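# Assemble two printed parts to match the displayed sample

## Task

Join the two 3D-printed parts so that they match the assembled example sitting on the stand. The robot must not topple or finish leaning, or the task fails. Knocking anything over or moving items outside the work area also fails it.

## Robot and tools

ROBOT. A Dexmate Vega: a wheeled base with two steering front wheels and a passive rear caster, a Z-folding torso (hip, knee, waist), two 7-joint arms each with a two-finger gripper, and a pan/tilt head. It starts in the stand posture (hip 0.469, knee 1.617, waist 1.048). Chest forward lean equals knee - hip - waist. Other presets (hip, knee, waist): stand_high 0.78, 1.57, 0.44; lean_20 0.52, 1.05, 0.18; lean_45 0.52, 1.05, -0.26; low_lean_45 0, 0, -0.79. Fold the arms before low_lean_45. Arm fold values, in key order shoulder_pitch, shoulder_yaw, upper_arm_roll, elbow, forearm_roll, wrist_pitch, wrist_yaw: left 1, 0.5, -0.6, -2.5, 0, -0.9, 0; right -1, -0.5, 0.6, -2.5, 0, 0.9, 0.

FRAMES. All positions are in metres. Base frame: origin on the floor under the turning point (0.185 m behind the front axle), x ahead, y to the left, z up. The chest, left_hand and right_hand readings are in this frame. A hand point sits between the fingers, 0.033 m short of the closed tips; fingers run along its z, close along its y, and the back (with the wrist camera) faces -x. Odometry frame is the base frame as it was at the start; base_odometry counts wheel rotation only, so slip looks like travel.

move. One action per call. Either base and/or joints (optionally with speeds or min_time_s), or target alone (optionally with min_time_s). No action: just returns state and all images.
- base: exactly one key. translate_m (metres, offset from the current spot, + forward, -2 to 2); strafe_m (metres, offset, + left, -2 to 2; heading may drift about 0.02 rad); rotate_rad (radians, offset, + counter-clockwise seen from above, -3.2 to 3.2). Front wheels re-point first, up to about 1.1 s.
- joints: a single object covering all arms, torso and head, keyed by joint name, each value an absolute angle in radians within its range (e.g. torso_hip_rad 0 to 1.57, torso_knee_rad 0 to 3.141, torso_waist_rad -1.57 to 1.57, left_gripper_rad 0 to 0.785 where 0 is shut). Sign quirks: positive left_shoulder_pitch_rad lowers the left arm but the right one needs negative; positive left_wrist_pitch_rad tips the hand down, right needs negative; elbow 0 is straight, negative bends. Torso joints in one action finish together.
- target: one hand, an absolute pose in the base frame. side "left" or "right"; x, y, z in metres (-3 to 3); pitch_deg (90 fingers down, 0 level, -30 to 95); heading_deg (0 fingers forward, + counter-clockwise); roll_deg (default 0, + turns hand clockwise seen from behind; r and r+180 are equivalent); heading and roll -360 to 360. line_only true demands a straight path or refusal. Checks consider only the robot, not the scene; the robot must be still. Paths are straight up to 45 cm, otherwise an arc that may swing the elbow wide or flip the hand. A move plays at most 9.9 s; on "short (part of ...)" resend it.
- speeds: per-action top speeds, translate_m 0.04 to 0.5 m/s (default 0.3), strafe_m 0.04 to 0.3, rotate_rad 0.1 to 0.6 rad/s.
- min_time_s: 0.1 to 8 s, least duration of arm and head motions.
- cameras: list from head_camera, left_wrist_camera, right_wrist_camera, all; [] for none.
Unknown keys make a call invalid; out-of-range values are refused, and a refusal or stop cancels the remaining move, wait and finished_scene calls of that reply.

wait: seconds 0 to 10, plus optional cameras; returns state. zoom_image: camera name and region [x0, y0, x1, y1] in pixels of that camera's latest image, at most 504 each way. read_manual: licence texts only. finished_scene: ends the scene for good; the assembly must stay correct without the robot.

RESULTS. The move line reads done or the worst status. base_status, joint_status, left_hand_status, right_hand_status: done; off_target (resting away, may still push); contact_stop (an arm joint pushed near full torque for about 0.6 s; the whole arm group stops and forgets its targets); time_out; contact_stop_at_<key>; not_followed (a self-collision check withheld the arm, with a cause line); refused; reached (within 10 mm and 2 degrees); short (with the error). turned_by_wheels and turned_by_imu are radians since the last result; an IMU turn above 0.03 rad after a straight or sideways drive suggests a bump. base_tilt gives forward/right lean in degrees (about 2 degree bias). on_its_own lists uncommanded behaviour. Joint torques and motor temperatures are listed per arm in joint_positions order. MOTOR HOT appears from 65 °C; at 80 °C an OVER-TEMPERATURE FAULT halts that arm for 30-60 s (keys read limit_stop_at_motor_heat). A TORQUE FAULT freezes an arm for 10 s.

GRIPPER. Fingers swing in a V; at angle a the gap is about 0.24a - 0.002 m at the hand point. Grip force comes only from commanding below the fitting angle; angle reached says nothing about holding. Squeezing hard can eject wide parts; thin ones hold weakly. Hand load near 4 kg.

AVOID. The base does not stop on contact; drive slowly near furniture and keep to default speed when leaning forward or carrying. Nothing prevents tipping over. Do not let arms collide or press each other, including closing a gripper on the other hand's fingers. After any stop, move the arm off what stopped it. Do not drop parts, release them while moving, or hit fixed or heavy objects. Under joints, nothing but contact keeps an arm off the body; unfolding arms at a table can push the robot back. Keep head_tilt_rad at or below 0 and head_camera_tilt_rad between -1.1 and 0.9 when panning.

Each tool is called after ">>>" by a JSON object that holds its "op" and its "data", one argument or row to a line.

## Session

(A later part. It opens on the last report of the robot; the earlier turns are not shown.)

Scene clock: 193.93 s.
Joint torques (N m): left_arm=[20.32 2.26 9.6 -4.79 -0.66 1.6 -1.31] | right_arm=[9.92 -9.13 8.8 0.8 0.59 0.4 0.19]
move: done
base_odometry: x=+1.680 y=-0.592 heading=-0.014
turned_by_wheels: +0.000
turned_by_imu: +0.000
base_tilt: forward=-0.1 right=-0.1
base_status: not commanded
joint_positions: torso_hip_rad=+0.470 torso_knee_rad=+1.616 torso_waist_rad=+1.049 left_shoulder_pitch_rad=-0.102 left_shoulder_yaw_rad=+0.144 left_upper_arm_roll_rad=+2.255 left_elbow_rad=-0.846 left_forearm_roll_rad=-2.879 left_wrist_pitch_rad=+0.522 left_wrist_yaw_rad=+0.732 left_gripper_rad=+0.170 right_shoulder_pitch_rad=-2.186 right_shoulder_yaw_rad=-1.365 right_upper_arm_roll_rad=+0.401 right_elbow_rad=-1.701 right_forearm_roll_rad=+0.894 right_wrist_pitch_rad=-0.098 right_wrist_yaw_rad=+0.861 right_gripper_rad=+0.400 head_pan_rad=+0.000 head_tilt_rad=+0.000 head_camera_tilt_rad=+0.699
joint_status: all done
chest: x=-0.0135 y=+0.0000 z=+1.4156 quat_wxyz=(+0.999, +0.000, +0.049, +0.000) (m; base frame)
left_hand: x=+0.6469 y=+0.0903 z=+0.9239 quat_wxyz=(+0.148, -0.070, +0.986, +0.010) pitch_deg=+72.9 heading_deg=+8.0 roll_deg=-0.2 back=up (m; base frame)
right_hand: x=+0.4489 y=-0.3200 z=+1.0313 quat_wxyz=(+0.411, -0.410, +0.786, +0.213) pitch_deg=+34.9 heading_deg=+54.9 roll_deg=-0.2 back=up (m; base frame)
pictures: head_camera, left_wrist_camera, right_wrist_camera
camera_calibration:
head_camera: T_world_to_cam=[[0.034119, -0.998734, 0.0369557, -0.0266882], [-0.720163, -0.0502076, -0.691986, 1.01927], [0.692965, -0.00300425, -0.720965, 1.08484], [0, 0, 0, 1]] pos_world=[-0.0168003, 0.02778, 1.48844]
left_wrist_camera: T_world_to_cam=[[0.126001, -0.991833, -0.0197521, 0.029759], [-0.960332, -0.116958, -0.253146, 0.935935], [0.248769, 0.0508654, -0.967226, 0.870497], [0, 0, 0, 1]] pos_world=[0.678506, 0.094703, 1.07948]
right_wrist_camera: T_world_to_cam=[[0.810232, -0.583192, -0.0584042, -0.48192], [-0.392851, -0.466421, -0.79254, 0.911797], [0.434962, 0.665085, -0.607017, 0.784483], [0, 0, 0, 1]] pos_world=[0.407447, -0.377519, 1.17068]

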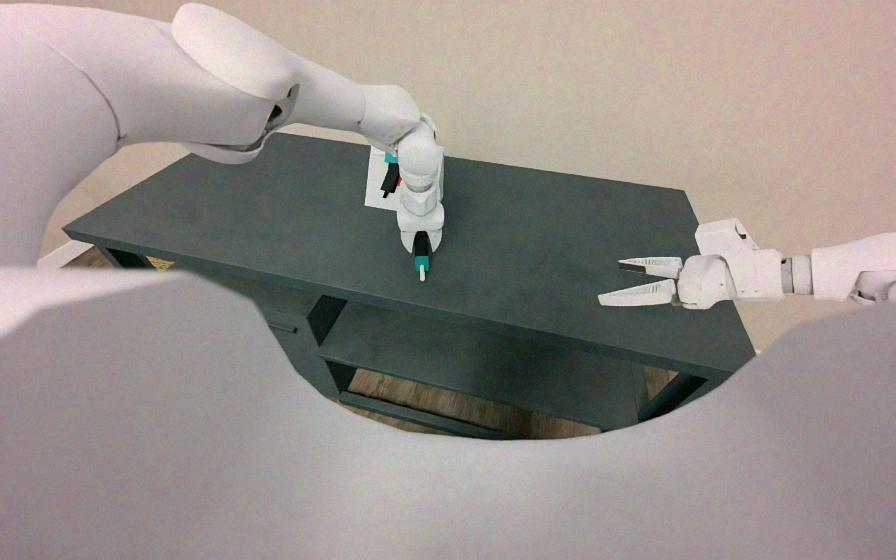

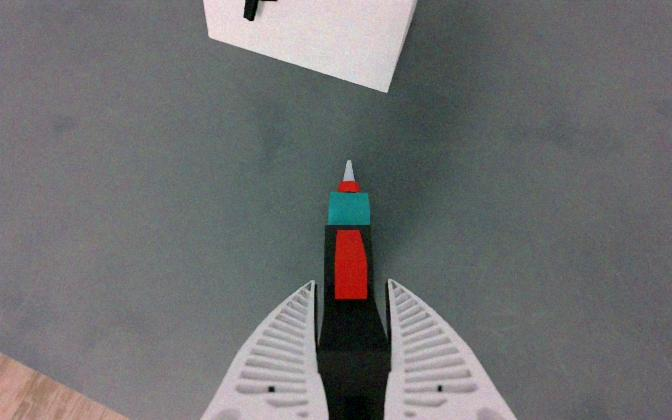

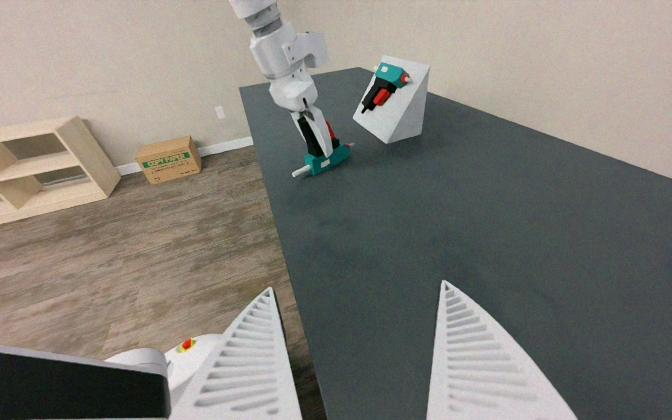

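>>> {"op": "move", "data": {
  "joints": {"left_gripper_rad":0.35},
  "min_time_s": 1
}}

>>> {"op": "move", "data": {
  "target": {"side":"left","x":0.608,"y":0.085,"z":1.044,"pitch_deg":73,"heading_deg":8,"line_only":true},
  "cameras": ["all"]
}}

>>> {"op": "zoom_image", "data": {
  "camera": "right_wrist_camera",
  "region": [280, 90, 380, 190]
}}

>>> {"op": "zoom_image", "data": {
  "camera": "left_wrist_camera",
  "region": [240, 120, 460, 340]
}}

Scene clock: 195.40 s.
Joint torques (N m): left_arm=[-20.85 1.86 -2.35 3.28 -0.29 -0.07 0.12] | right_arm=[10.47 -6.81 7.75 1.17 0.3 0.41 -0.23]
move: done
base_odometry: x=+1.680 y=-0.592 heading=-0.014
turned_by_wheels: +0.000
turned_by_imu: +0.000
base_tilt: forward=-0.1 right=-0.1
base_status: not commanded
joint_positions: torso_hip_rad=+0.469 torso_knee_rad=+1.617 torso_waist_rad=+1.048 left_shoulder_pitch_rad=-0.101 left_shoulder_yaw_rad=+0.144 left_upper_arm_roll_rad=+2.255 left_elbow_rad=-0.847 left_forearm_roll_rad=-2.879 left_wrist_pitch_rad=+0.523 left_wrist_yaw_rad=+0.732 left_gripper_rad=+0.350 right_shoulder_pitch_rad=-2.186 right_shoulder_yaw_rad=-1.365 right_upper_arm_roll_rad=+0.401 right_elbow_rad=-1.701 right_forearm_roll_rad=+0.894 right_wrist_pitch_rad=-0.098 right_wrist_yaw_rad=+0.861 right_gripper_rad=+0.400 head_pan_rad=+0.000 head_tilt_rad=+0.000 head_camera_tilt_rad=+0.699
joint_status: all done
chest: x=-0.0114 y=+0.0000 z=+1.4155 quat_wxyz=(+0.999, +0.000, +0.050, +0.000) (m; base frame)
left_hand: x=+0.6463 y=+0.0904 z=+0.9209 quat_wxyz=(+0.146, -0.070, +0.987, +0.010) pitch_deg=+73.2 heading_deg=+8.2 roll_deg=+0.1 back=up (m; base frame)
right_hand: x=+0.4500 y=-0.3200 z=+1.0301 quat_wxyz=(+0.410, -0.410, +0.787, +0.213) pitch_deg=+35.0 heading_deg=+55.0 roll_deg=+0.0 back=up (m; base frame)
pictures: none

Scene clock: 198.90 s.
Joint torques (N m): left_arm=[-24.7 2.24 -10.82 3.25 -0.2 -0.7 0.27] | right_arm=[10.65 -11.29 7.54 1.96 0.07 1.18 -0.13]
move: done
base_odometry: x=+1.680 y=-0.592 heading=-0.014
turned_by_wheels: +0.000
turned_by_imu: +0.000
base_tilt: forward=-0.1 right=-0.1
base_status: not commanded
joint_positions: torso_hip_rad=+0.469 torso_knee_rad=+1.617 torso_waist_rad=+1.048 left_shoulder_pitch_rad=-0.410 left_shoulder_yaw_rad=+0.358 left_upper_arm_roll_rad=+2.216 left_elbow_rad=-1.370 left_forearm_roll_rad=-3.006 left_wrist_pitch_rad=+0.384 left_wrist_yaw_rad=+0.930 left_gripper_rad=+0.350 right_shoulder_pitch_rad=-2.186 right_shoulder_yaw_rad=-1.365 right_upper_arm_roll_rad=+0.401 right_elbow_rad=-1.701 right_forearm_roll_rad=+0.894 right_wrist_pitch_rad=-0.098 right_wrist_yaw_rad=+0.861 right_gripper_rad=+0.400 head_pan_rad=+0.000 head_tilt_rad=+0.000 head_camera_tilt_rad=+0.699
joint_status: not commanded
chest: x=-0.0114 y=+0.0000 z=+1.4155 quat_wxyz=(+0.999, +0.000, +0.050, +0.000) (m; base frame)
left_hand: x=+0.6086 y=+0.0851 z=+1.0424 quat_wxyz=(+0.147, -0.069, +0.987, +0.010) pitch_deg=+73.0 heading_deg=+8.0 roll_deg=+0.0 back=up (m; base frame)
left_hand_status: reached (straight line, planned for 2.0 s): 2 mm and 0.0 deg off.
right_hand: x=+0.4500 y=-0.3200 z=+1.0301 quat_wxyz=(+0.410, -0.410, +0.787, +0.213) pitch_deg=+35.0 heading_deg=+55.0 roll_deg=+0.0 back=up (m; base frame)
pictures: head_camera, left_wrist_camera, right_wrist_camera
camera_calibration:
head_camera: T_world_to_cam=[[0.0342121, -0.998734, 0.0368676, -0.02663], [-0.721922, -0.0502062, -0.69015, 1.01808], [0.691128, -0.00300404, -0.722726, 1.08591], [0, 0, 0, 1]] pos_world=[-0.0146142, 0.02778, 1.48843]
left_wrist_camera: T_world_to_cam=[[0.123468, -0.992132, -0.0207488, 0.0343732], [-0.961155, -0.114359, -0.251205, 0.926747], [0.246855, 0.0509585, -0.967712, 0.996542], [0, 0, 0, 1]] pos_world=[0.640502, 0.0893024, 1.19788]
right_wrist_camera: T_world_to_cam=[[0.810044, -0.58324, -0.0604985, -0.480611], [-0.394919, -0.466385, -0.791533, 0.911153], [0.433438, 0.665068, -0.608125, 0.785117], [0, 0, 0, 1]] pos_world=[0.408848, -0.377519, 1.16958]

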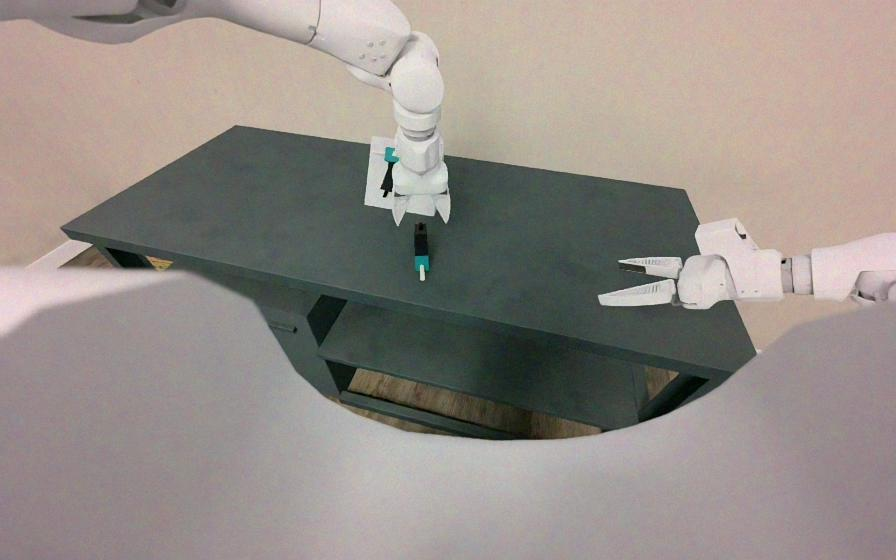

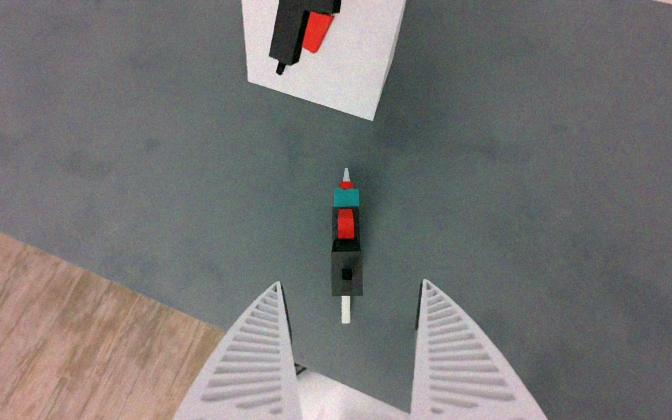

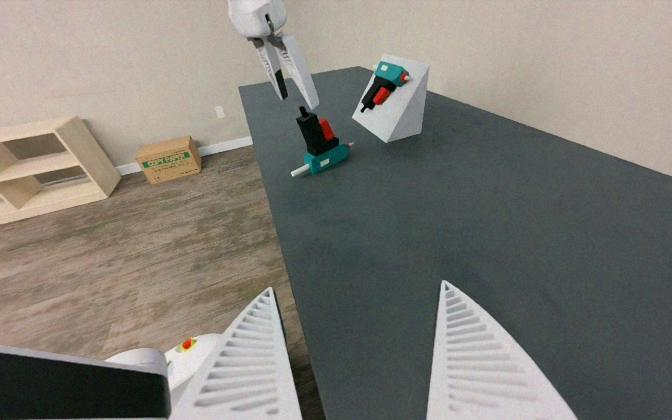

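Scaled by 5.040 from the camera's 672x420 image, which has a finer 960x600 frame.

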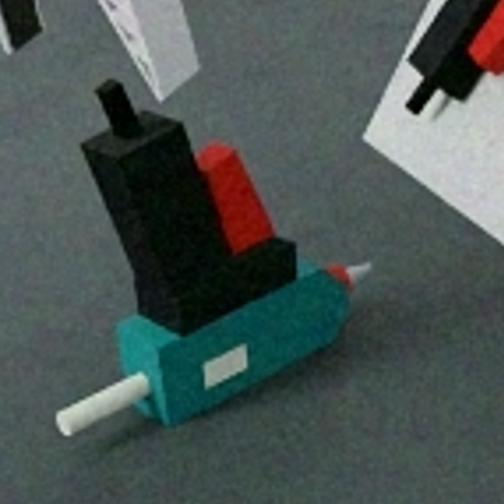

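Scaled by 2.291 from the camera's 672x420 image, which has a finer 960x600 frame.

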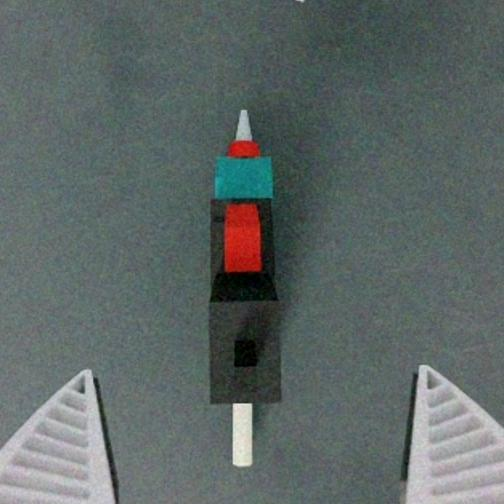

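Seated flush and aligned, matching the reference.

>>> {"op": "finished_scene", "data": {

}}

The scene is finished: the task was done.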